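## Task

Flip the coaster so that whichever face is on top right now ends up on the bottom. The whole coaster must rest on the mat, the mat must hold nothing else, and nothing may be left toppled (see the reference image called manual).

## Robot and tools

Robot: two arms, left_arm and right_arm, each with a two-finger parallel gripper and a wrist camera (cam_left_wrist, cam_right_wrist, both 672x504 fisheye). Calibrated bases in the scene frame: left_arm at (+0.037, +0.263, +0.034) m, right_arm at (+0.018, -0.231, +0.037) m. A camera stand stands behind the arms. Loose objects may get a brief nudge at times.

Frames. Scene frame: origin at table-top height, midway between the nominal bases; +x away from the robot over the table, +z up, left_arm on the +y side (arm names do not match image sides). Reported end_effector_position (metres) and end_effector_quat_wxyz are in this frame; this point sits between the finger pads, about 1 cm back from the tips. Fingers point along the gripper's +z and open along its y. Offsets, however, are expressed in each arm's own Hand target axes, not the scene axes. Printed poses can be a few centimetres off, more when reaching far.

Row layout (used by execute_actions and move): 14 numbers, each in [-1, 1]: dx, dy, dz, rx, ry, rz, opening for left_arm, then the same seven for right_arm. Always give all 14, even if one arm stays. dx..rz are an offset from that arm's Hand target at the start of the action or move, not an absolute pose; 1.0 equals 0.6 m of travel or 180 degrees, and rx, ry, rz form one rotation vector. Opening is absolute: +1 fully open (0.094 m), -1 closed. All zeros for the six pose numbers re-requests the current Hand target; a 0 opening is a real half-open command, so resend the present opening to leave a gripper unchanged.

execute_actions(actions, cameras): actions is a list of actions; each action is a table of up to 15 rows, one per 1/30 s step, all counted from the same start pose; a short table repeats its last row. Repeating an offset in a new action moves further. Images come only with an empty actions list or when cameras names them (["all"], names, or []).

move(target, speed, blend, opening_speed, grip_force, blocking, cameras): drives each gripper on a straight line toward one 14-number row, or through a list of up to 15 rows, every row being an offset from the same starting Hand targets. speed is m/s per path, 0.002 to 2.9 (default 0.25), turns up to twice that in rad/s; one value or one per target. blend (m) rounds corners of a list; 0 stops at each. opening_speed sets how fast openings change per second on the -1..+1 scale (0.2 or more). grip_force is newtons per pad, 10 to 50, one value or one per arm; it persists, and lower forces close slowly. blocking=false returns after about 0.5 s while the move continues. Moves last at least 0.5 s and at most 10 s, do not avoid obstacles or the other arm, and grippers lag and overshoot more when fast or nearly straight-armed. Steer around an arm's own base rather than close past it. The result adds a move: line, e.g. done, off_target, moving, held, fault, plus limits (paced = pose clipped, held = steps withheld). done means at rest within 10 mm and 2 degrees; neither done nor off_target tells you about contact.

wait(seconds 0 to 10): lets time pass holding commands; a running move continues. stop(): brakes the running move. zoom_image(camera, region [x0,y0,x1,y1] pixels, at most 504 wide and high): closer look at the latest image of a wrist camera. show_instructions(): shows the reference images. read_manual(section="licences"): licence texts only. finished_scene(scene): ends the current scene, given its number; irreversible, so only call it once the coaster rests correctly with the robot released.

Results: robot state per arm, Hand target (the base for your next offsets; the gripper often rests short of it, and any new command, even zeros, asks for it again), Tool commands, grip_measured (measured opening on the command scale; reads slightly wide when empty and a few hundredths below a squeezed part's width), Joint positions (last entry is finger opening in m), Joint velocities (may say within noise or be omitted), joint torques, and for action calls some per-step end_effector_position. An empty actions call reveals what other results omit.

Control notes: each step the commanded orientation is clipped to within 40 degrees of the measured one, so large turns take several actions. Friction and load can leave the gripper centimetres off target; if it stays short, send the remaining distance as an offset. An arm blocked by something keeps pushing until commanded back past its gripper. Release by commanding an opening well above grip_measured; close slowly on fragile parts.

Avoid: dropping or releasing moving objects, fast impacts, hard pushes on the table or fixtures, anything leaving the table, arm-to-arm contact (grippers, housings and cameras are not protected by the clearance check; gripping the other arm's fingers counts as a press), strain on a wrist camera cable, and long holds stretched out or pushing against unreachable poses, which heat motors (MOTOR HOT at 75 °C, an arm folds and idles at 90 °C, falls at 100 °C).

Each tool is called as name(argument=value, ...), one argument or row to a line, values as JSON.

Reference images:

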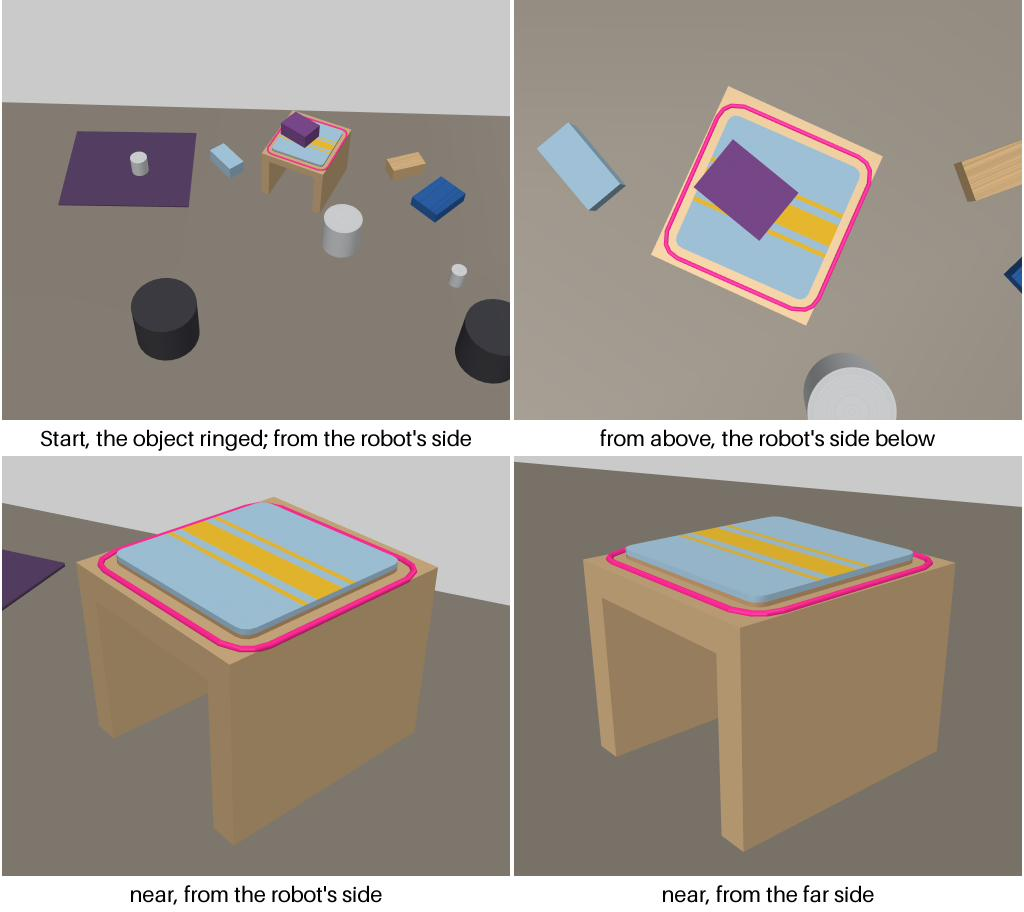

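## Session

execute_actions(
  actions=[],
)

Scene clock: 0.00 s.
left_arm: end_effector_position=(+0.4351, +0.2555, +0.1708) grip_measured=+1.000 end_effector_quat_wxyz=(+0.635, +0.027, +0.772, +0.027) | right_arm: end_effector_position=(+0.4182, -0.2371, +0.1518) grip_measured=+1.000 end_effector_quat_wxyz=(+0.588, -0.019, +0.809, -0.021)
Joint positions: left_arm=[-0.028 1.47 0.341 0.935 -0.052 0.067 0.094] | right_arm=[0.044 1.476 0.387 0.775 -0.011 -0.063 0.094]
Joint velocities: within noise
Joint torques (N m): no reading
Heat: left arm: 28 °C; right arm: 32 °C.
Hand target: left_arm +0.4357, +0.2554, +0.1723; +0.635, +0.026, +0.771, +0.026 | right_arm +0.4190, -0.2372, +0.1540; +0.589, -0.020, +0.807, -0.021
Tool commands: left_gripper/opening=+1.0 right_gripper/opening=+1.0

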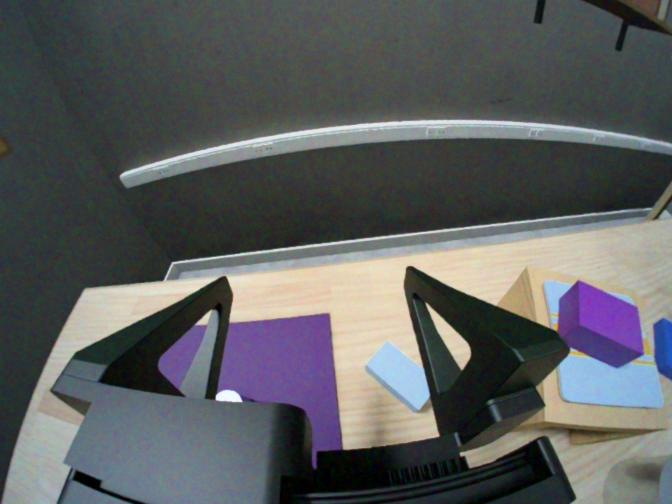

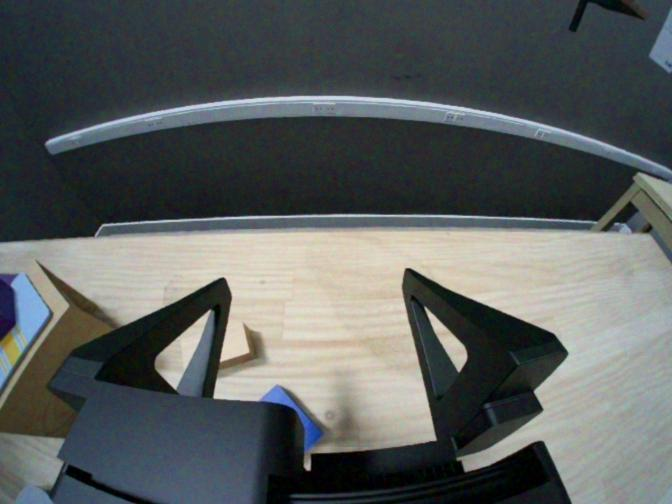

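move(
  target=[-0.361,-0.198,-0.214,0,0.222,0,1,0,0,0,0,0,0,1],
  speed=0.4,
  cameras=["cam_left_wrist"],
)

Scene clock: 5.83 s.
left_arm: end_effector_position=(+0.3499, +0.1175, +0.3964) grip_measured=+1.000 end_effector_quat_wxyz=(+0.341, +0.027, +0.939, +0.030) | right_arm: end_effector_position=(+0.4182, -0.2371, +0.1518) grip_measured=+1.000 end_effector_quat_wxyz=(+0.588, -0.019, +0.809, -0.021)
Joint positions: left_arm=[-0.646 1.62 2.162 -1.55 -0.439 -0.477 0.094] | right_arm=[0.044 1.476 0.387 0.775 -0.011 -0.063 0.094]
Joint torques (N m): left_arm=[0.54 -4.63 8.72 0.89 -0.22 -0.11] | right_arm=[-0.03 -4.79 7.32 1.98 -0.02 -0.01]
Heat: left arm: 28 °C; right arm: 33 °C.
Hand target: left_arm +0.3502, +0.1200, +0.4001; +0.333, +0.016, +0.942, +0.033 | right_arm +0.4190, -0.2372, +0.1540; +0.589, -0.020, +0.807, -0.021
Off the commanded pose: left_arm 0.005 m, 2 deg | right_arm 0.002 m, 0 deg.
joint sent to its limit (left arm) — joint 4 (wrist pitch), lower limit. The joint targets still meet the commanded pose.
move: done
Images, in order (width x height): cam_left_wrist 672x504.

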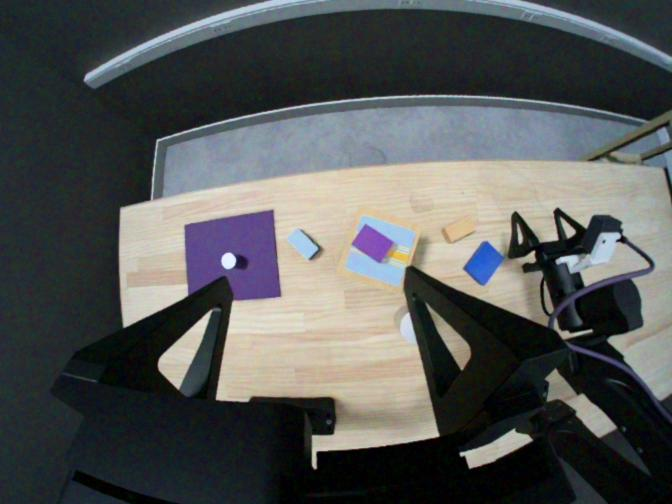

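move(
  target=[0.054,-0.139,0.201,0.0663,0.2083,0.1177,1,0,0,0,0,0,0,1],
  speed=0.4,
  cameras=["cam_left_wrist"],
)

Scene clock: 42.57 s.
left_arm: end_effector_position=(+0.3973, +0.0453, +0.2779) grip_measured=+1.000 end_effector_quat_wxyz=(+0.140, +0.204, +0.968, -0.044) | right_arm: end_effector_position=(+0.4182, -0.2371, +0.1518) grip_measured=+1.000 end_effector_quat_wxyz=(+0.588, -0.019, +0.809, -0.021)
Joint positions: left_arm=[-0.534 1.999 2.279 -1.556 -0.011 -0.135 0.094] | right_arm=[0.044 1.476 0.387 0.775 -0.011 -0.063 0.094]
Joint torques (N m): left_arm=[0.65 -7.86 9.47 0.64 0.13 0.09] | right_arm=[-0.02 -4.79 7.34 1.98 -0.02 -0.01]
Heat: left arm: 29 °C; right arm: 34 °C.
Hand target: left_arm +0.4004, +0.0449, +0.2802; +0.001, +0.208, +0.978, +0.000 | right_arm +0.4190, -0.2372, +0.1540; +0.589, -0.020, +0.807, -0.021
Off the commanded pose: left_arm 0.004 m, 17 deg | right_arm 0.002 m, 0 deg.
joint sent to its limit (left arm) — joint 4 (wrist pitch), lower limit. The joint targets are off in orientation, not in position.
move: off_target (left_arm)
Images, in order (width x height): cam_left_wrist 672x504.

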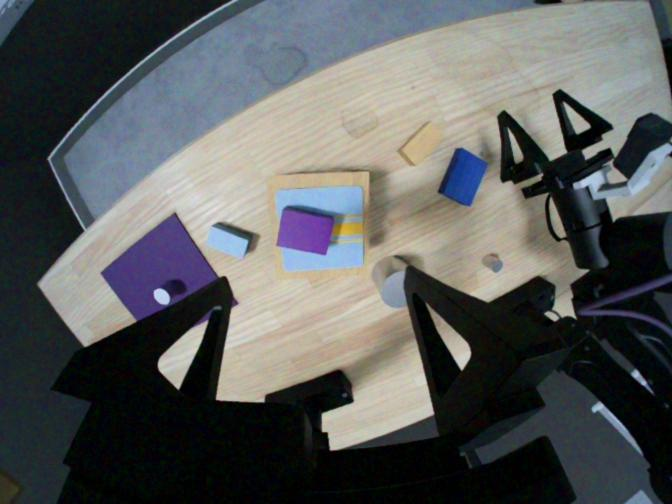

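move(
  target=[-0.012,0.018,0.133,0,0,-0.433,0.3,0,0,0,0,0,0,1],
  speed=0.3,
  cameras=["all"],
)

Scene clock: 63.93 s.
left_arm: end_effector_position=(+0.4127, +0.0476, +0.2159) grip_measured=+0.302 end_effector_quat_wxyz=(+0.037, -0.446, +0.892, -0.059) | right_arm: end_effector_position=(+0.4182, -0.2371, +0.1518) grip_measured=+1.000 end_effector_quat_wxyz=(+0.588, -0.019, +0.809, -0.021)
Joint positions: left_arm=[-0.505 2.143 2.268 -1.556 0.003 -1.448 0.061] | right_arm=[0.044 1.476 0.387 0.775 -0.011 -0.063 0.094]
Joint torques (N m): left_arm=[0.44 -8.09 5.27 0.38 -0.05 -0.07] | right_arm=[-0.02 -4.79 7.34 1.97 -0.02 -0.01]
Heat: left arm: 29 °C; right arm: 34 °C.
Hand target: left_arm +0.4114, +0.0520, +0.2004; +0.001, -0.454, +0.891, +0.000 | right_arm +0.4190, -0.2372, +0.1540; +0.589, -0.020, +0.807, -0.021
Off the commanded pose: left_arm 0.016 m, 8 deg | right_arm 0.002 m, 0 deg.
joint sent to its limit (left arm) — joint 4 (wrist pitch), lower limit. The joint targets are off in orientation, not in position.
move: off_target (left_arm)

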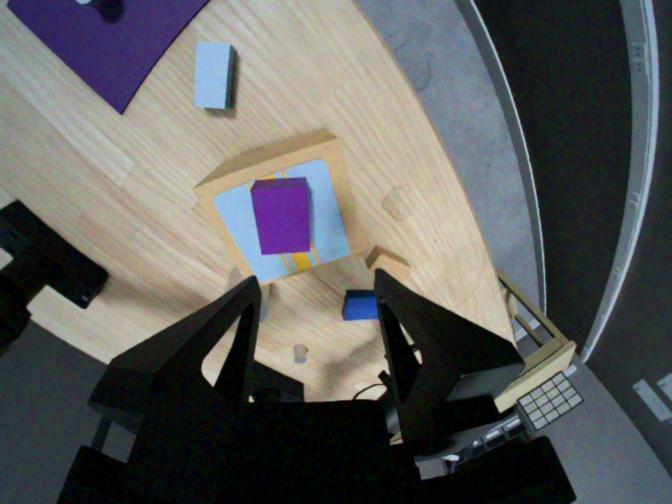

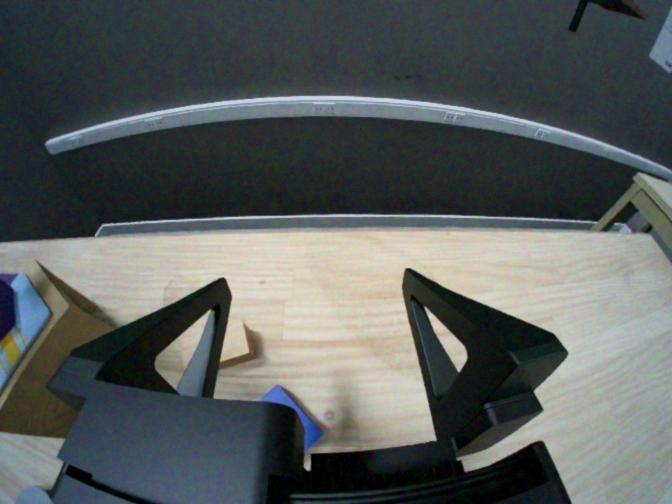

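move(
  target=[-0.015,0.013,0.125,0,0,0.01,0.3,0,0,0,0,0,0,1],
  speed=0.15,
  cameras=["cam_left_wrist"],
)

Scene clock: 102.57 s.
left_arm: end_effector_position=(+0.4091, +0.0609, +0.1383) grip_measured=+0.302 end_effector_quat_wxyz=(+0.005, -0.441, +0.898, -0.011) | right_arm: end_effector_position=(+0.4182, -0.2371, +0.1518) grip_measured=+1.000 end_effector_quat_wxyz=(+0.588, -0.019, +0.809, -0.021)
Joint positions: left_arm=[-0.481 2.157 1.983 -1.373 0.005 -1.411 0.061] | right_arm=[0.044 1.476 0.387 0.775 -0.011 -0.063 0.094]
Joint torques (N m): left_arm=[0.54 -8.65 5.78 0.4 -0.01 0.09] | right_arm=[-0.02 -4.78 7.34 1.97 -0.02 -0.02]
Heat: left arm: 29 °C; right arm: 35 °C.
Hand target: left_arm +0.4105, +0.0639, +0.1254; +0.001, -0.440, +0.898, +0.000 | right_arm +0.4190, -0.2372, +0.1540; +0.589, -0.020, +0.807, -0.021
Off the commanded pose: left_arm 0.013 m, 1 deg | right_arm 0.002 m, 0 deg.
move: off_target (left_arm)
Images, in order (width x height): cam_left_wrist 672x504.

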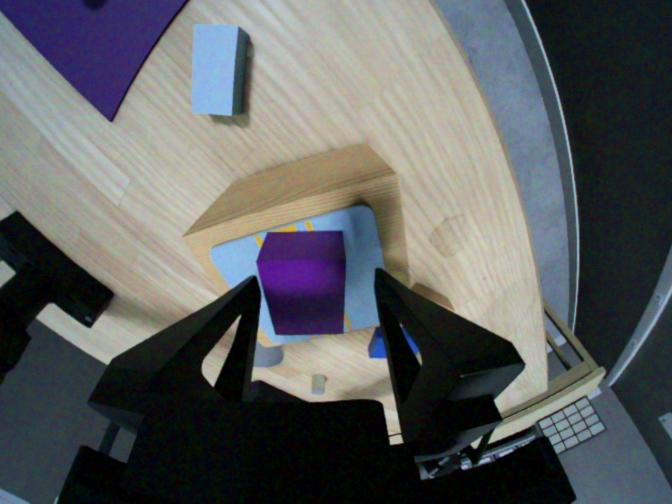

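move(
  target=[
    [0,0.0125,0,0,0,0,0.3,0,0,0,0,0,0,1],
    [0,0.0125,0.025,0,0,0,0.3,0,0,0,0,0,0,1],
    [0,0.0125,0.025,0,0,0,-0.5,0,0,0,0,0,0,1],
  ],
  speed=0.08,
  opening_speed=1.2,
  cameras=["cam_left_wrist"],
)

Scene clock: 108.17 s.
left_arm: end_effector_position=(+0.4077, +0.0620, +0.1196) grip_measured=-0.173 end_effector_quat_wxyz=(+0.003, -0.440, +0.898, -0.013) | right_arm: end_effector_position=(+0.4182, -0.2371, +0.1518) grip_measured=+1.000 end_effector_quat_wxyz=(+0.588, -0.019, +0.809, -0.021)
Joint positions: left_arm=[-0.478 2.147 1.892 -1.292 0.009 -1.406 0.039] | right_arm=[0.044 1.476 0.387 0.775 -0.011 -0.063 0.094]
Joint torques (N m): left_arm=[0.64 -10.1 4.29 0.42 -0.11 0.07] | right_arm=[-0.02 -4.78 7.32 1.98 -0.02 -0.01]
Heat: left arm: 29 °C; right arm: 35 °C.
Hand target: left_arm +0.4047, +0.0685, +0.1105; +0.001, -0.440, +0.898, +0.000 | right_arm +0.4190, -0.2372, +0.1540; +0.589, -0.020, +0.807, -0.021
Off the commanded pose: left_arm 0.012 m, 1 deg | right_arm 0.002 m, 0 deg.
move: off_target (left_arm)
Images, in order (width x height): cam_left_wrist 672x504.

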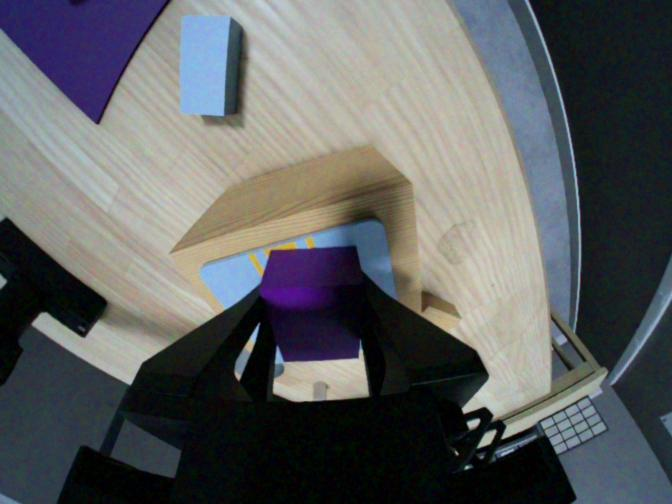

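move(
  target=[
    [0,0,-0.1,0,0,0,-0.6,0,0,0,0,0,0,1],
    [0.022,0.246,-0.1,0,0,0,-0.6,0,0,0,0,0,0,1],
    [0.022,0.246,0.154,0,0,0,-0.6,0,0,0,0,0,0,1],
  ],
  speed=[0.15,0.25,0.15],
  blend=[0.02,0.02,0],
  cameras=["cam_left_wrist"],
)

Scene clock: 114.77 s.
left_arm: end_effector_position=(+0.2812, +0.1443, +0.0248) grip_measured=-0.173 end_effector_quat_wxyz=(+0.000, -0.441, +0.898, -0.008) | right_arm: end_effector_position=(+0.4182, -0.2371, +0.1518) grip_measured=+1.000 end_effector_quat_wxyz=(+0.588, -0.019, +0.809, -0.021)
Joint positions: left_arm=[-0.433 1.714 0.894 -0.738 0.009 -1.363 0.039] | right_arm=[0.044 1.476 0.387 0.775 -0.011 -0.063 0.094]
Joint torques (N m): left_arm=[0.4 -5.07 4.93 0.41 -0.1 0.04] | right_arm=[-0.02 -4.78 7.34 1.97 -0.02 -0.01]
Heat: left arm: 30 °C; right arm: 35 °C.
Hand target: left_arm +0.2799, +0.1486, +0.0179; +0.000, -0.440, +0.898, +0.000 | right_arm +0.4190, -0.2372, +0.1540; +0.589, -0.020, +0.807, -0.021
Off the commanded pose: left_arm 0.008 m, 1 deg | right_arm 0.002 m, 0 deg.
move: done
Images, in order (width x height): cam_left_wrist 672x504.

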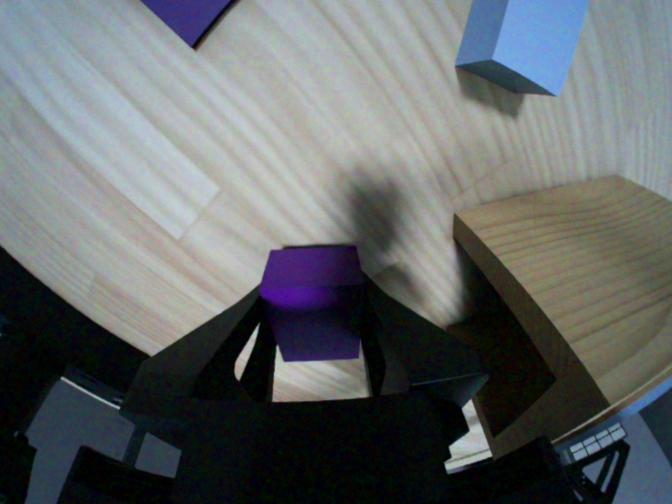

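move(
  target=[
    [0,0,0.022,0,0,0,-0.6,0,0,0,0,0,0,1],
  ],
  speed=0.05,
)

move(
  target=[
    [0,0,0.01,0,0,0,-0.6,0,0,0,0,0,0,1],
  ],
  speed=0.05,
  cameras=["cam_left_wrist"],
)

Scene clock: 121.93 s.
left_arm: end_effector_position=(+0.2826, +0.1436, +0.0126) grip_measured=-0.173 end_effector_quat_wxyz=(+0.002, -0.441, +0.898, -0.010) | right_arm: end_effector_position=(+0.4182, -0.2371, +0.1518) grip_measured=+1.000 end_effector_quat_wxyz=(+0.588, -0.019, +0.809, -0.021)
Joint positions: left_arm=[-0.433 1.745 0.872 -0.681 0.009 -1.363 0.039] | right_arm=[0.044 1.476 0.387 0.775 -0.011 -0.063 0.094]
Joint torques (N m): left_arm=[0.39 -4.98 4.52 0.43 -0.05 0.11] | right_arm=[-0.01 -4.78 7.34 1.97 -0.02 -0.01]
Heat: left arm: 29 °C; right arm: 35 °C.
Hand target: left_arm +0.2800, +0.1486, +0.0047; +0.001, -0.440, +0.898, +0.000 | right_arm +0.4190, -0.2372, +0.1540; +0.589, -0.020, +0.807, -0.021
Off the commanded pose: left_arm 0.010 m, 1 deg | right_arm 0.002 m, 0 deg.
move: done

Scene clock: 122.63 s.
left_arm: end_effector_position=(+0.2839, +0.1430, +0.0121) grip_measured=-0.173 end_effector_quat_wxyz=(+0.003, -0.441, +0.898, -0.012) | right_arm: end_effector_position=(+0.4182, -0.2371, +0.1518) grip_measured=+1.000 end_effector_quat_wxyz=(+0.588, -0.019, +0.809, -0.021)
Joint positions: left_arm=[-0.433 1.747 0.871 -0.673 0.009 -1.363 0.039] | right_arm=[0.044 1.476 0.387 0.775 -0.011 -0.063 0.094]
Joint torques (N m): left_arm=[0.49 -4.04 3.58 0.56 -0.16 0.07] | right_arm=[-0.02 -4.79 7.34 1.97 -0.02 -0.01]
Heat: left arm: 29 °C; right arm: 35 °C.
Hand target: left_arm +0.2800, +0.1486, -0.0012; +0.001, -0.440, +0.898, +0.000 | right_arm +0.4190, -0.2372, +0.1540; +0.589, -0.020, +0.807, -0.021
Off the commanded pose: left_arm 0.015 m, 1 deg | right_arm 0.002 m, 0 deg.
move: off_target (left_arm)
Images, in order (width x height): cam_left_wrist 672x504.

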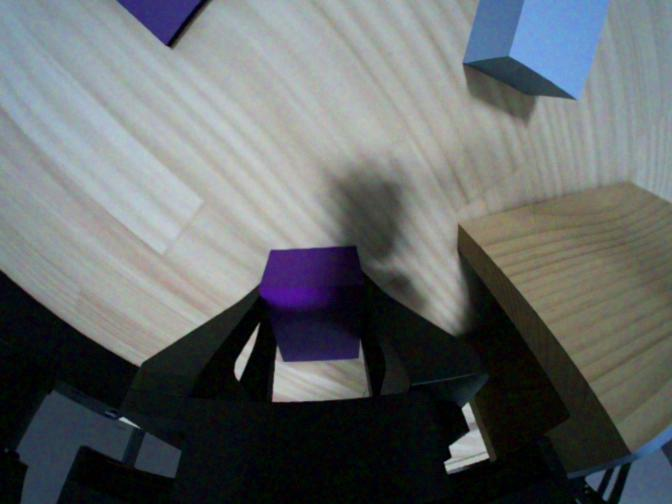

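move(
  target=[
    [0,0,-0.015,0,0,0,-0.6,0,0,0,0,0,0,1],
    [0,0,-0.015,0,0,0,0.1,0,0,0,0,0,0,1],
    [0,0,-0.25,0,0,0,0.1,0,0,0,0,0,0,1],
    [-0.405,0.033,-0.25,0,0,0.217,0.3,0,0,0,0,0,0,1],
  ],
  speed=[0.1,0.1,0.2,0.35],
  blend=[0,0,0.03,0],
  cameras=["cam_left_wrist"],
)

Scene clock: 132.50 s.
left_arm: end_effector_position=(+0.4080, +0.3535, +0.1504) grip_measured=+0.299 end_effector_quat_wxyz=(+0.003, -0.122, +0.993, +0.000) | right_arm: end_effector_position=(+0.4182, -0.2371, +0.1518) grip_measured=+1.000 end_effector_quat_wxyz=(+0.588, -0.019, +0.809, -0.021)
Joint positions: left_arm=[0.253 1.993 1.785 -1.355 0 -0.008 0.061] | right_arm=[0.044 1.476 0.387 0.775 -0.011 -0.063 0.094]
Joint torques (N m): left_arm=[-0.5 -7.39 10.26 0.18 -0.03 0.07] | right_arm=[-0.02 -4.78 7.34 1.97 -0.02 -0.01]
Heat: left arm: 29 °C; right arm: 35 °C.
Hand target: left_arm +0.4132, +0.3526, +0.1491; +0.001, -0.114, +0.993, +0.000 | right_arm +0.4190, -0.2372, +0.1540; +0.589, -0.020, +0.807, -0.021
Off the commanded pose: left_arm 0.005 m, 1 deg | right_arm 0.002 m, 0 deg.
move: done
Images, in order (width x height): cam_left_wrist 672x504.

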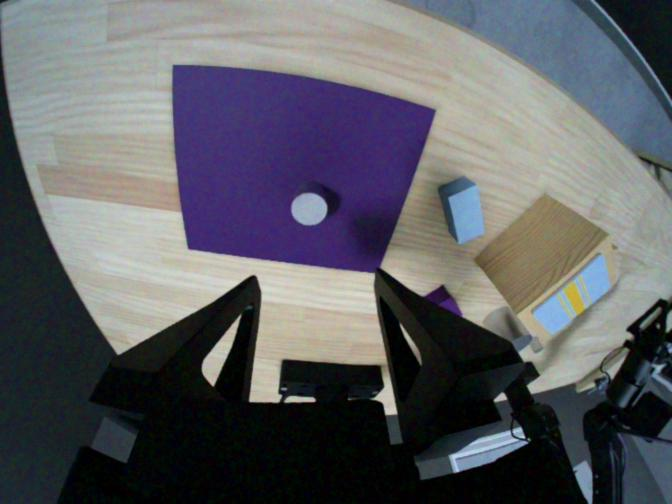

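move(
  target=[
    [0,0.01,0.15,0,0,0,0.3,0,0,0,0,0,0,1],
    [0,0.01,0.218,0,0,0,0.3,0,0,0,0,0,0,1],
  ],
  speed=[0.2,0.1],
  cameras=["cam_left_wrist"],
)

Scene clock: 141.87 s.
left_arm: end_effector_position=(+0.4134, +0.3559, +0.0291) grip_measured=+0.299 end_effector_quat_wxyz=(+0.005, -0.115, +0.993, +0.001) | right_arm: end_effector_position=(+0.4182, -0.2371, +0.1518) grip_measured=+1.000 end_effector_quat_wxyz=(+0.588, -0.019, +0.809, -0.021)
Joint positions: left_arm=[0.256 2.103 1.454 -0.913 0 0.008 0.061] | right_arm=[0.044 1.476 0.387 0.775 -0.011 -0.063 0.094]
Joint torques (N m): left_arm=[0.69 -8.1 5.53 0.47 -0.02 0.12] | right_arm=[-0.02 -4.78 7.35 1.98 -0.01 -0.01]
Heat: left arm: 30 °C; right arm: 35 °C.
Hand target: left_arm +0.4119, +0.3586, +0.0182; +0.001, -0.114, +0.993, +0.000 | right_arm +0.4190, -0.2372, +0.1540; +0.589, -0.020, +0.807, -0.021
Off the commanded pose: left_arm 0.011 m, 0 deg | right_arm 0.002 m, 0 deg.
move: off_target (left_arm)
Images, in order (width x height): cam_left_wrist 672x504.

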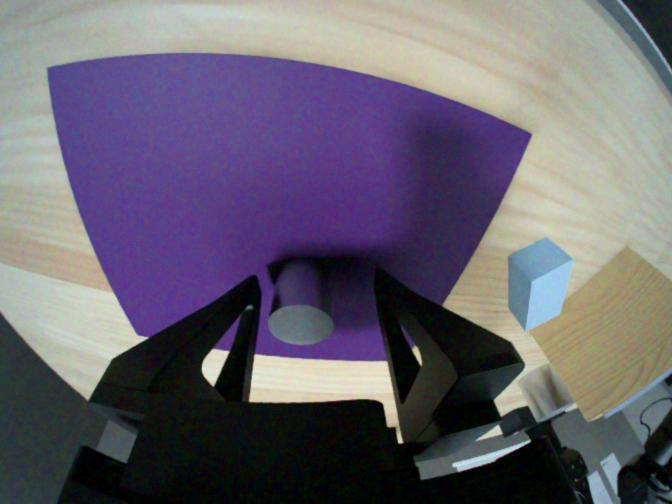

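move(
  target=[
    [0,0.012,0,0,0,0,0.3,0,0,0,0,0,0,1],
    [0,0.012,0,0,0,0,-0.6,0,0,0,0,0,0,1],
    [0,0.012,-0.1,0,0,0,-0.6,0,0,0,0,0,0,1],
    [0.259,0.089,-0.1,0,0,0,-0.6,0,0,0,0,0,0,1],
    [0.259,0.089,0.0,0,0,0,-0.6,0,0,0,0,0,0,1],
  ],
  speed=[0.08,0.1,0.15,0.25,0.12],
  opening_speed=1.5,
  blend=[0,0,0.02,0.02,0],
  cameras=["cam_left_wrist"],
)

Scene clock: 150.53 s.
left_arm: end_effector_position=(+0.2485, +0.3747, +0.0239) grip_measured=-0.364 end_effector_quat_wxyz=(-0.001, -0.116, +0.993, +0.002) | right_arm: end_effector_position=(+0.4182, -0.2371, +0.1518) grip_measured=+1.000 end_effector_quat_wxyz=(+0.588, -0.019, +0.809, -0.021)
Joint positions: left_arm=[0.494 1.611 0.775 -0.735 -0.004 0.244 0.03] | right_arm=[0.044 1.476 0.387 0.775 -0.011 -0.063 0.094]
Joint torques (N m): left_arm=[0.59 -4.38 4.92 0.53 0.03 0.1] | right_arm=[-0.03 -4.79 7.34 1.98 -0.02 -0.01]
Heat: left arm: 29 °C; right arm: 35 °C.
Hand target: left_arm +0.2485, +0.3753, +0.0181; +0.001, -0.114, +0.993, +0.000 | right_arm +0.4190, -0.2372, +0.1540; +0.589, -0.020, +0.807, -0.021
Off the commanded pose: left_arm 0.006 m, 0 deg | right_arm 0.002 m, 0 deg.
move: done; target 2's new opening was sent with left_arm's hand 0.011 m and 1 deg from that target
Images, in order (width x height): cam_left_wrist 672x504.

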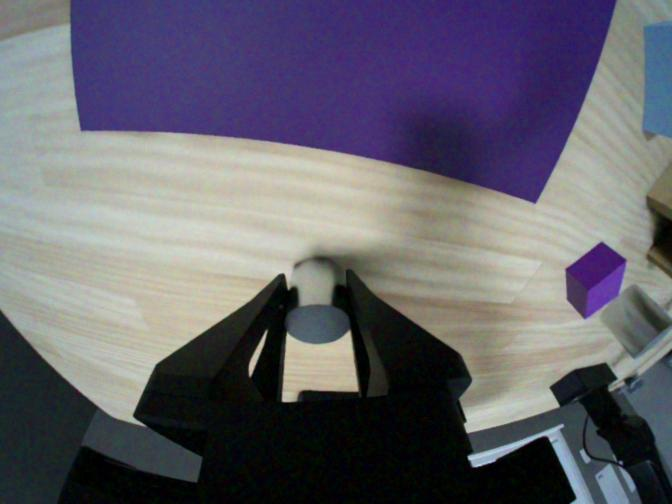

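move(
  target=[
    [0,0,0.012,0,0,0,-0.6,0,0,0,0,0,0,1],
    [0,0,0.006,0,0,0,0.2,0,0,0,0,0,0,1],
    [0,0,-0.22,0,0,0,0.1,0,0,0,0,0,0,1],
    [-0.184,-0.498,-0.22,0,0,-0.294,0,0,0,0,0,0,0,1],
  ],
  speed=[0.05,0.1,0.2,0.35],
  opening_speed=1,
  blend=[0,0,0.03,0],
  cameras=["cam_left_wrist"],
)

Scene clock: 163.23 s.
left_arm: end_effector_position=(+0.4204, +0.1049, +0.1540) grip_measured=+0.001 end_effector_quat_wxyz=(+0.000, -0.538, +0.843, -0.014) | right_arm: end_effector_position=(+0.4182, -0.2371, +0.1518) grip_measured=+1.000 end_effector_quat_wxyz=(+0.588, -0.019, +0.809, -0.021)
Joint positions: left_arm=[-0.37 2.125 1.995 -1.419 0.017 -1.523 0.047] | right_arm=[0.044 1.476 0.387 0.775 -0.011 -0.063 0.094]
Joint torques (N m): left_arm=[0.46 -8.06 9.88 0.07 -0.18 -0.06] | right_arm=[-0.02 -4.78 7.34 1.97 -0.02 -0.01]
Heat: left arm: 30 °C; right arm: 35 °C.
Hand target: left_arm +0.4237, +0.1094, +0.1500; +0.001, -0.545, +0.838, +0.000 | right_arm +0.4190, -0.2372, +0.1540; +0.589, -0.020, +0.807, -0.021
Off the commanded pose: left_arm 0.007 m, 2 deg | right_arm 0.002 m, 0 deg.
move: done; blend cut to 0 m at target 3
Images, in order (width x height): cam_left_wrist 672x504.

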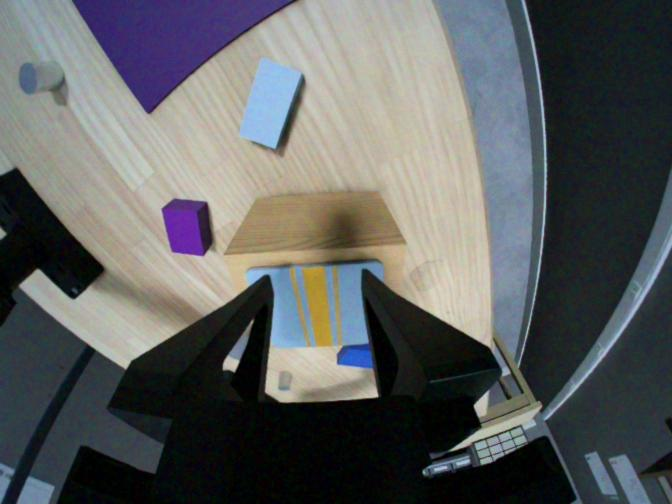

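move(
  target=[0,0.004,0.073,0,0,0,0,0,0,0,0,0,0,1],
  speed=0.06,
  cameras=["cam_left_wrist"],
)

Scene clock: 172.77 s.
left_arm: end_effector_position=(+0.4213, +0.1045, +0.1168) grip_measured=+0.001 end_effector_quat_wxyz=(-0.001, -0.538, +0.843, -0.013) | right_arm: end_effector_position=(+0.4182, -0.2371, +0.1518) grip_measured=+1.000 end_effector_quat_wxyz=(+0.588, -0.019, +0.809, -0.021)
Joint positions: left_arm=[-0.37 2.125 1.846 -1.272 0.017 -1.523 0.047] | right_arm=[0.044 1.476 0.387 0.775 -0.011 -0.063 0.094]
Joint torques (N m): left_arm=[0.44 -8.81 5.52 0.38 -0.17 -0.13] | right_arm=[-0.02 -4.78 7.34 1.97 -0.02 -0.01]
Heat: left arm: 30 °C; right arm: 35 °C.
Hand target: left_arm +0.4216, +0.1104, +0.1062; +0.001, -0.545, +0.838, +0.000 | right_arm +0.4190, -0.2372, +0.1540; +0.589, -0.020, +0.807, -0.021
Off the commanded pose: left_arm 0.012 m, 2 deg | right_arm 0.002 m, 0 deg.
move: off_target (left_arm)
Images, in order (width x height): cam_left_wrist 672x504.

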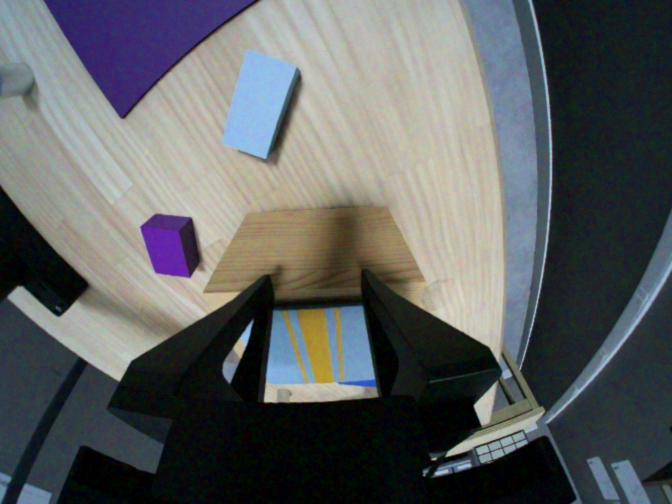

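move(
  target=[
    [0,0,0.011,0,0,0,0,0,0,0,0,0,0,1],
    [0.04,0,0.011,0,0,0,0,0,0,0,0,0,0,1],
  ],
  speed=0.06,
  cameras=["cam_left_wrist"],
)

Scene clock: 177.10 s.
left_arm: end_effector_position=(+0.4214, +0.1032, +0.1115) grip_measured=+0.001 end_effector_quat_wxyz=(+0.023, -0.547, +0.837, +0.001) | right_arm: end_effector_position=(+0.4182, -0.2371, +0.1518) grip_measured=+1.000 end_effector_quat_wxyz=(+0.588, -0.019, +0.809, -0.021)
Joint positions: left_arm=[-0.397 2.125 1.825 -1.248 -0.04 -1.571 0.047] | right_arm=[0.044 1.476 0.387 0.775 -0.011 -0.063 0.094]
Joint torques (N m): left_arm=[-2.3 -8.84 5.31 0.42 0.33 -0.17] | right_arm=[-0.02 -4.79 7.32 1.97 -0.02 -0.01]
Heat: left arm: 30 °C; right arm: 35 °C.
Hand target: left_arm +0.4118, +0.0883, +0.0996; +0.001, -0.545, +0.838, +0.000 | right_arm +0.4190, -0.2372, +0.1540; +0.589, -0.020, +0.807, -0.021
Off the commanded pose: left_arm 0.021 m, 3 deg | right_arm 0.002 m, 0 deg.
move: off_target (left_arm)
Images, in order (width x height): cam_left_wrist 672x504.

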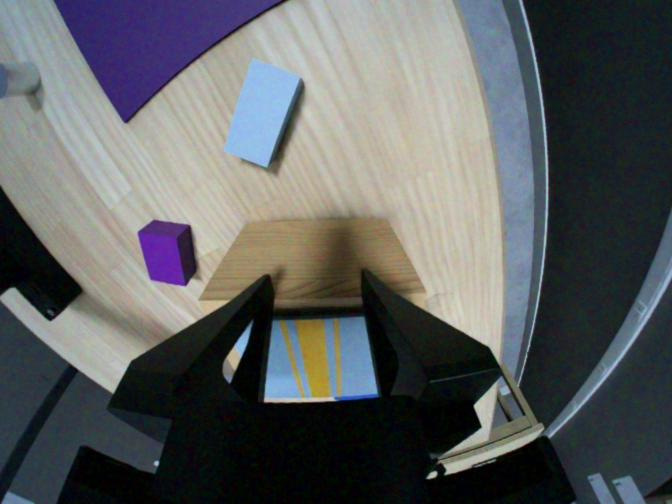

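move(
  target=[
    [0,0,-0.012,0,0,0,0,0,0,0,0,0,0,1],
    [0.012,0,-0.012,0,0,0,0,0,0,0,0,0,0,1],
  ],
  speed=0.06,
  cameras=["cam_left_wrist"],
)

Scene clock: 183.00 s.
left_arm: end_effector_position=(+0.4210, +0.1029, +0.1117) grip_measured=+0.001 end_effector_quat_wxyz=(+0.033, -0.548, +0.836, +0.007) | right_arm: end_effector_position=(+0.4182, -0.2371, +0.1518) grip_measured=+1.000 end_effector_quat_wxyz=(+0.588, -0.019, +0.809, -0.021)
Joint positions: left_arm=[-0.408 2.125 1.825 -1.249 -0.063 -1.586 0.047] | right_arm=[0.044 1.476 0.387 0.775 -0.011 -0.063 0.094]
Joint torques (N m): left_arm=[-2.92 -9.14 7.66 0.21 0.54 -0.21] | right_arm=[-0.02 -4.79 7.35 1.98 -0.02 -0.02]
Heat: left arm: 31 °C; right arm: 35 °C.
Hand target: left_arm +0.4089, +0.0818, +0.1068; +0.001, -0.545, +0.838, +0.000 | right_arm +0.4190, -0.2372, +0.1540; +0.589, -0.020, +0.807, -0.021
Off the commanded pose: left_arm 0.025 m, 4 deg | right_arm 0.002 m, 0 deg.
move: off_target (left_arm)
Images, in order (width x height): cam_left_wrist 672x504.

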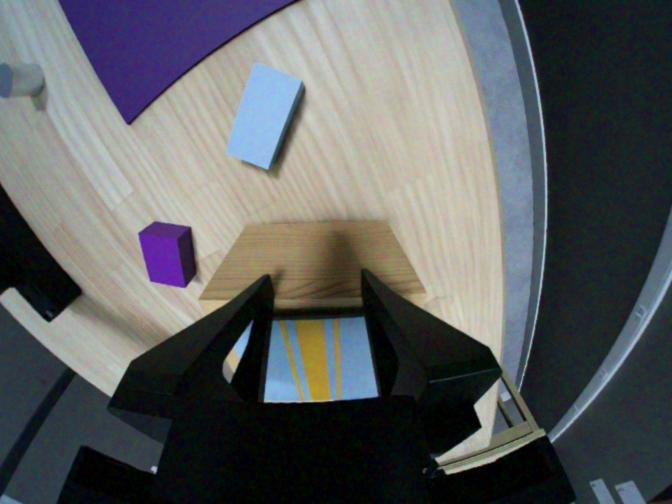

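zoom_image(
  camera="cam_left_wrist",
  region=[180, 220, 450, 410],
)

Scaled by 1.867 from the camera's 672x504 image, which has a finer 960x720 frame.

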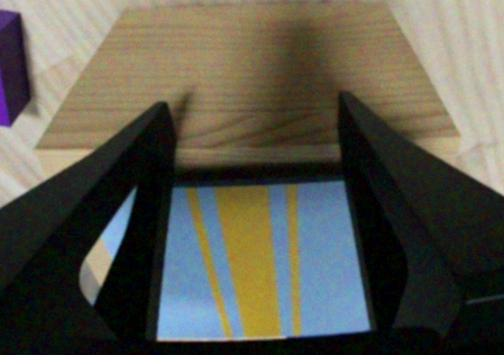

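move(
  target=[
    [-0.05,0,0,0,0,0,0,0,0,0,0,0,0,1],
    [-0.05,0,-0.02,0,0,0,0,0,0,0,0,0,0,1],
    [-0.02,0,-0.02,0,0,0,0,0,0,0,0,0,0,1],
  ],
  speed=0.08,
  cameras=["cam_left_wrist"],
)

Scene clock: 196.23 s.
left_arm: end_effector_position=(+0.4120, +0.0915, +0.1166) grip_measured=+0.001 end_effector_quat_wxyz=(-0.001, -0.540, +0.842, -0.005) | right_arm: end_effector_position=(+0.4182, -0.2371, +0.1518) grip_measured=+1.000 end_effector_quat_wxyz=(+0.588, -0.019, +0.809, -0.021)
Joint positions: left_arm=[-0.412 2.125 1.846 -1.285 0.007 -1.569 0.047] | right_arm=[0.044 1.476 0.387 0.775 -0.011 -0.063 0.094]
Joint torques (N m): left_arm=[-0.02 -9.16 9.78 0.08 -0.07 -0.12] | right_arm=[-0.01 -4.79 7.34 1.97 -0.01 -0.02]
Heat: left arm: 32 °C; right arm: 35 °C.
Hand target: left_arm +0.4138, +0.0927, +0.1188; +0.001, -0.545, +0.838, +0.000 | right_arm +0.4190, -0.2372, +0.1540; +0.589, -0.020, +0.807, -0.021
Off the commanded pose: left_arm 0.003 m, 1 deg | right_arm 0.002 m, 0 deg.
move: done
Images, in order (width x height): cam_left_wrist 672x504.

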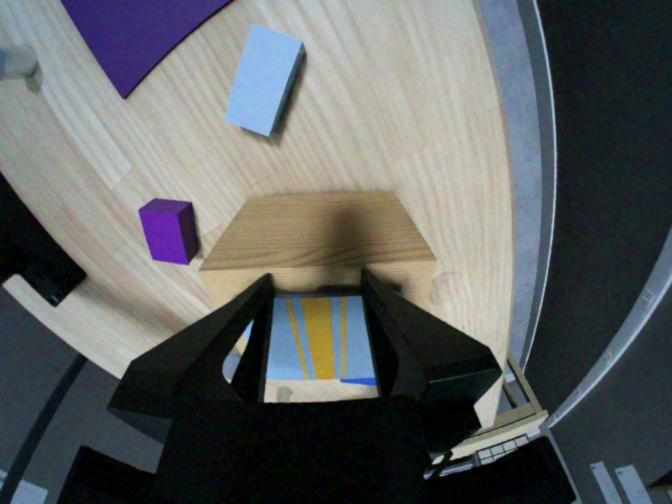

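move(
  target=[0.05,0,0,0,0,0,0,0,0,0,0,0,0,1],
  speed=0.06,
  cameras=["cam_left_wrist"],
)

Scene clock: 200.10 s.
left_arm: end_effector_position=(+0.3999, +0.0648, +0.1182) grip_measured=+0.001 end_effector_quat_wxyz=(+0.000, -0.540, +0.842, -0.007) | right_arm: end_effector_position=(+0.4182, -0.2371, +0.1518) grip_measured=+1.000 end_effector_quat_wxyz=(+0.588, -0.019, +0.809, -0.021)
Joint positions: left_arm=[-0.482 2.125 1.852 -1.287 0.007 -1.641 0.047] | right_arm=[0.044 1.476 0.387 0.775 -0.011 -0.063 0.094]
Joint torques (N m): left_arm=[-0.09 -9.06 10.17 0.11 -0.07 -0.09] | right_arm=[-0.02 -4.79 7.34 1.97 -0.02 -0.01]
Heat: left arm: 32 °C; right arm: 35 °C.
Hand target: left_arm +0.4016, +0.0654, +0.1187; +0.001, -0.545, +0.838, +0.000 | right_arm +0.4190, -0.2372, +0.1540; +0.589, -0.020, +0.807, -0.021
Off the commanded pose: left_arm 0.002 m, 1 deg | right_arm 0.002 m, 0 deg.
move: done
Images, in order (width x height): cam_left_wrist 672x504.

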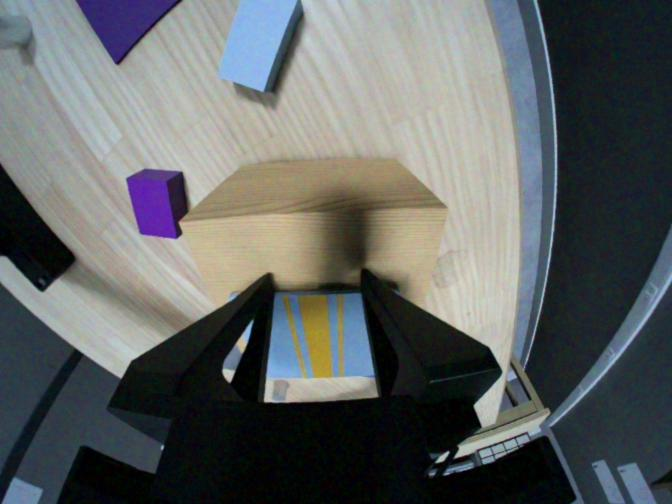

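move(
  target=[
    [0.022,0,0,0,0,0,0,0,0,0,0,0,0,1],
    [0.0,0,0,0,0,0,0,0,0,0,0,0,0,1],
    [0,0,-0.16,0,0,0,0.5,0,0,0,0,0,0,1],
  ],
  speed=[0.06,0.1,0.25],
  cameras=["cam_left_wrist"],
)

Scene clock: 207.10 s.
left_arm: end_effector_position=(+0.4039, +0.0619, +0.2030) grip_measured=+0.498 end_effector_quat_wxyz=(+0.017, -0.547, +0.836, -0.040) | right_arm: end_effector_position=(+0.4182, -0.2371, +0.1518) grip_measured=+1.000 end_effector_quat_wxyz=(+0.588, -0.019, +0.809, -0.021)
Joint positions: left_arm=[-0.483 2.112 2.171 -1.543 0.008 -1.659 0.07] | right_arm=[0.044 1.476 0.387 0.775 -0.011 -0.063 0.094]
Joint torques (N m): left_arm=[0.09 -11.25 8.62 0.19 -0.07 0.03] | right_arm=[-0.02 -4.78 7.34 1.97 -0.02 -0.01]
Heat: left arm: 32 °C; right arm: 35 °C.
Hand target: left_arm +0.4015, +0.0653, +0.2147; +0.001, -0.545, +0.838, +0.000 | right_arm +0.4190, -0.2372, +0.1540; +0.589, -0.020, +0.807, -0.021
Off the commanded pose: left_arm 0.012 m, 5 deg | right_arm 0.002 m, 0 deg.
joint sent to its limit (left arm) — joint 4 (wrist pitch), lower limit. The joint targets are off in orientation, not in position.
move: off_target (left_arm); target 3's new opening was sent with left_arm's hand 0.012 m and 5 deg from that target
Images, in order (width x height): cam_left_wrist 672x504.

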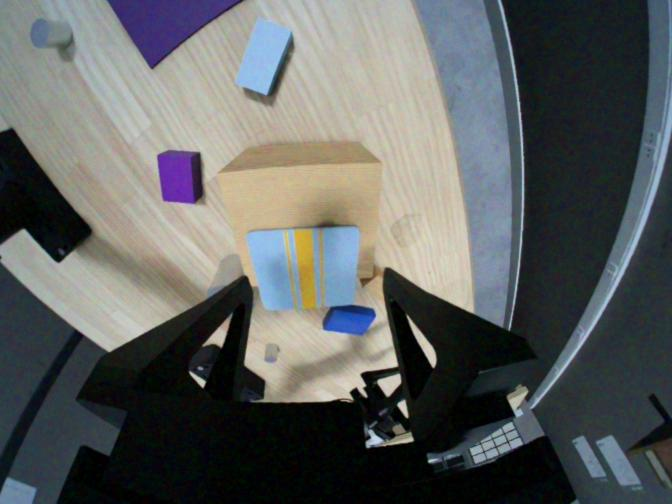

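move(
  target=[-0.36,0.38,-0.25,0,0,0,0,0.0725,0.176,-0.183,-0.341,0.190,0.404,-0.2],
  speed=0.3,
  cameras=["all"],
)

Scene clock: 236.43 s.
left_arm: end_effector_position=(+0.2867, +0.3539, +0.3528) grip_measured=+0.001 end_effector_quat_wxyz=(+0.236, -0.534, +0.809, -0.066) | right_arm: end_effector_position=(+0.3022, -0.1352, +0.1419) grip_measured=-0.199 end_effector_quat_wxyz=(+0.160, +0.171, +0.696, +0.679)
Joint positions: left_arm=[0.377 1.327 1.8 -1.55 0.023 -0.813 0.047] | right_arm=[-0.248 1.872 0.24 1.455 -1.411 1.405 0.038]
Joint torques (N m): left_arm=[0.34 -4.29 9.31 0.93 -0.1 0.11] | right_arm=[0.57 -3.62 2.26 1.78 -0.16 -0.04]
Heat: left arm: 34 °C; right arm: 36 °C.
Hand target: left_arm +0.2806, +0.3551, +0.3649; +0.001, -0.545, +0.838, +0.000 | right_arm +0.3004, -0.1330, +0.1401; +0.166, +0.165, +0.688, +0.687
Off the commanded pose: left_arm 0.014 m, 28 deg | right_arm 0.003 m, 2 deg.
joint sent to its limit (left arm) — joint 4 (wrist pitch), lower limit. The joint targets are off in orientation, not in position.
move: off_target (left_arm)

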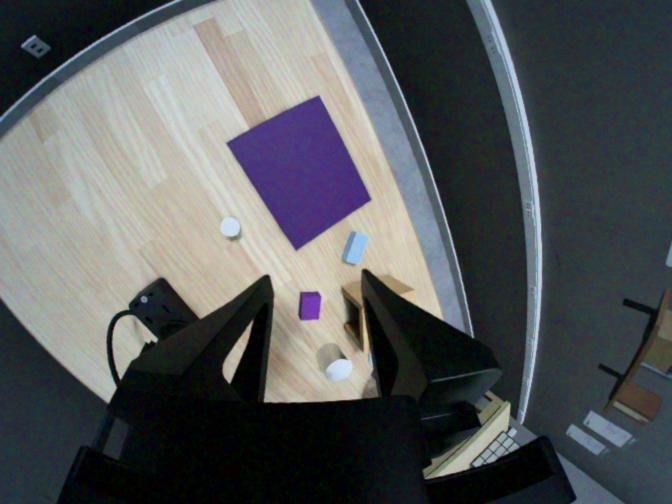

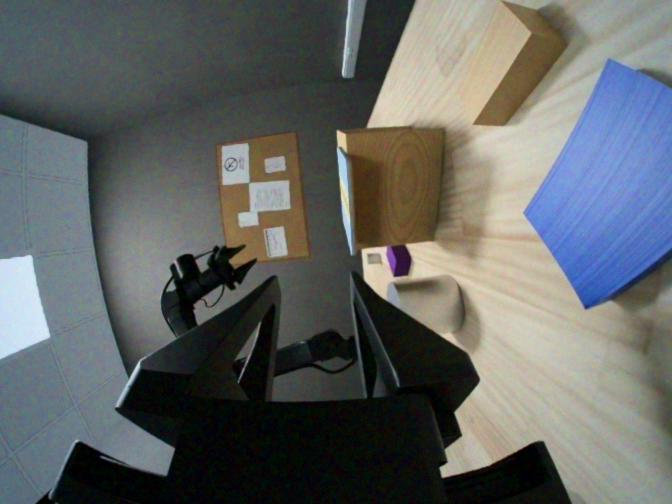

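move(
  target=[
    [0,0,0,0,0,0,0,0,-0.058,0.0,0,0,0,-0.2],
    [0,0,0,0,0,0,0,0,-0.058,0.09,0,0,0,-0.2],
  ],
  speed=0.15,
  cameras=["cam_right_wrist"],
)

Scene clock: 242.33 s.
left_arm: end_effector_position=(+0.2867, +0.3539, +0.3528) grip_measured=+0.001 end_effector_quat_wxyz=(+0.236, -0.534, +0.809, -0.066) | right_arm: end_effector_position=(+0.3195, -0.0854, +0.0957) grip_measured=-0.199 end_effector_quat_wxyz=(+0.117, +0.191, +0.717, +0.660)
Joint positions: left_arm=[0.377 1.327 1.8 -1.55 0.023 -0.813 0.047] | right_arm=[-0.013 2.081 0.309 1.489 -1.2 1.391 0.038]
Joint torques (N m): left_arm=[0.25 -4.12 9.36 0.92 -0.08 0.11] | right_arm=[0.44 -5.22 2.74 2.52 -0.12 -0.05]
Heat: left arm: 33 °C; right arm: 36 °C.
Hand target: left_arm +0.2806, +0.3551, +0.3649; +0.001, -0.545, +0.838, +0.000 | right_arm +0.3250, -0.0849, +0.1053; +0.166, +0.165, +0.688, +0.687
Off the commanded pose: left_arm 0.014 m, 28 deg | right_arm 0.011 m, 8 deg.
joint sent to its limit (left arm) — joint 4 (wrist pitch), lower limit. The joint targets are off in orientation, not in position.
joint sent to its limit (right arm) — joint 4 (wrist pitch), upper limit. The joint targets are off in orientation, not in position.
move: off_target (left_arm, right_arm)
Images, in order (width x height): cam_right_wrist 672x504.

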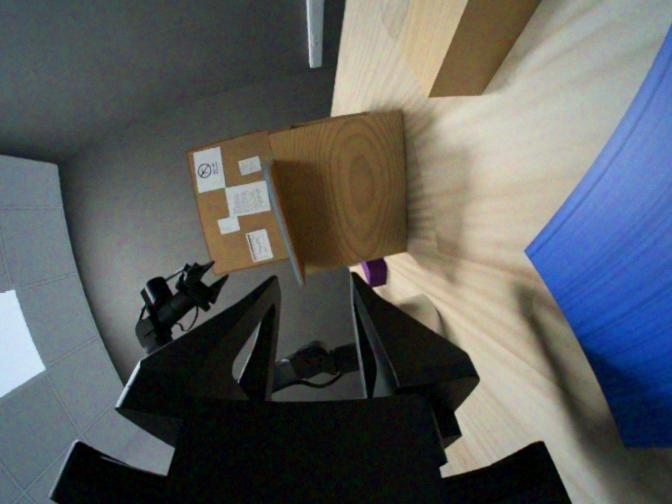

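move(
  target=[
    [0,0,0,0,0,0,0,-0.015,0.0245,0.0,0,0,0,-0.2],
    [0,0,0,0,0,0,0,-0.015,0.0245,0.04,0,0,0,-0.2],
  ],
  speed=0.1,
  cameras=["cam_right_wrist"],
)

Scene clock: 251.50 s.
left_arm: end_effector_position=(+0.2867, +0.3539, +0.3528) grip_measured=+0.001 end_effector_quat_wxyz=(+0.236, -0.534, +0.809, -0.066) | right_arm: end_effector_position=(+0.3372, -0.0679, +0.1039) grip_measured=-0.199 end_effector_quat_wxyz=(+0.116, +0.198, +0.713, +0.663)
Joint positions: left_arm=[0.377 1.327 1.8 -1.55 0.023 -0.813 0.047] | right_arm=[0.067 2.072 0.366 1.489 -1.116 1.473 0.038]
Joint torques (N m): left_arm=[0.14 -4.08 9.37 0.89 -0.08 0.12] | right_arm=[0.27 -6.72 3.48 2.58 -0.06 -0.04]
Heat: left arm: 32 °C; right arm: 37 °C.
Hand target: left_arm +0.2806, +0.3551, +0.3649; +0.001, -0.545, +0.838, +0.000 | right_arm +0.3440, -0.0677, +0.1200; +0.166, +0.165, +0.688, +0.687
Off the commanded pose: left_arm 0.014 m, 28 deg | right_arm 0.017 m, 8 deg.
joint sent to its limit (left arm) — joint 4 (wrist pitch), lower limit. The joint targets are off in orientation, not in position.
joint sent to its limit (right arm) — joint 4 (wrist pitch), upper limit. The joint targets are off in orientation, not in position.
move: off_target (left_arm, right_arm)
Images, in order (width x height): cam_right_wrist 672x504.

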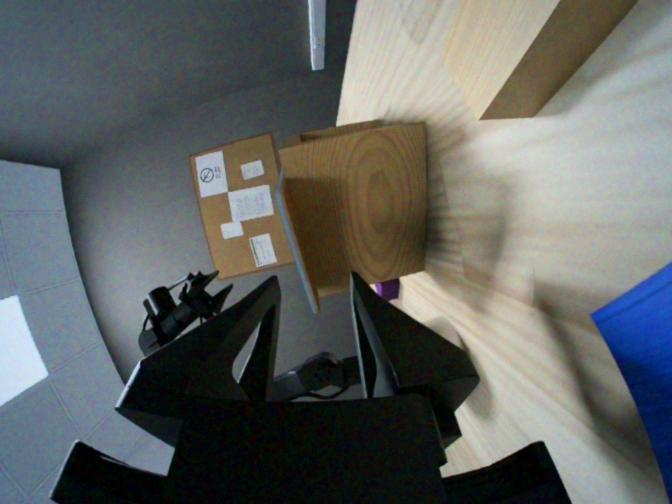

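move(
  target=[0,0,0,0,0,0,0,0.043,0.0,0.005,0,-0.1,0,-0.2],
  speed=0.1,
  cameras=["cam_right_wrist"],
)

Scene clock: 262.07 s.
left_arm: end_effector_position=(+0.2867, +0.3539, +0.3528) grip_measured=+0.001 end_effector_quat_wxyz=(+0.236, -0.534, +0.809, -0.066) | right_arm: end_effector_position=(+0.3187, -0.0539, +0.0965) grip_measured=-0.199 end_effector_quat_wxyz=(+0.208, +0.305, +0.718, +0.590)
Joint positions: left_arm=[0.377 1.327 1.8 -1.55 0.023 -0.813 0.047] | right_arm=[0.316 1.897 0.147 1.49 -0.565 1.492 0.038]
Joint torques (N m): left_arm=[0.23 -4.12 9.37 0.92 -0.11 0.12] | right_arm=[0.54 -6.46 1.87 2.85 0.01 -0.04]
Heat: left arm: 32 °C; right arm: 38 °C.
Hand target: left_arm +0.2806, +0.3551, +0.3649; +0.001, -0.545, +0.838, +0.000 | right_arm +0.3224, -0.0533, +0.1200; +0.271, +0.271, +0.653, +0.653
Off the commanded pose: left_arm 0.014 m, 28 deg | right_arm 0.024 m, 13 deg.
joint sent to its limit (left arm) — joint 4 (wrist pitch), lower limit. The joint targets are off in orientation, not in position.
joint sent to its limit (right arm) — joint 4 (wrist pitch), upper limit. The joint targets are off in orientation, not in position.
move: off_target (left_arm, right_arm)
Images, in order (width x height): cam_right_wrist 672x504.

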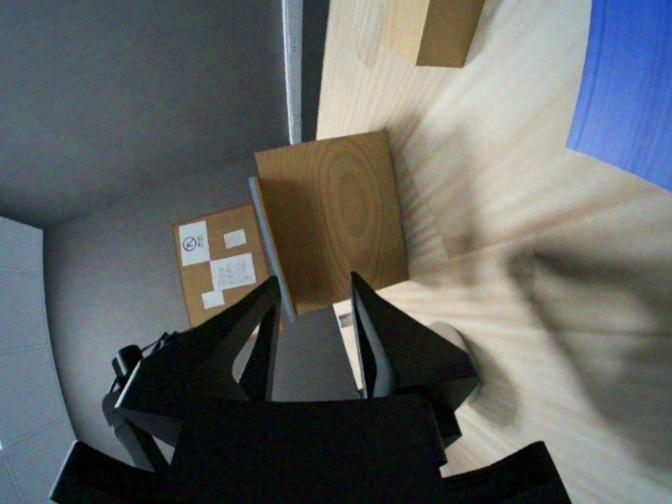

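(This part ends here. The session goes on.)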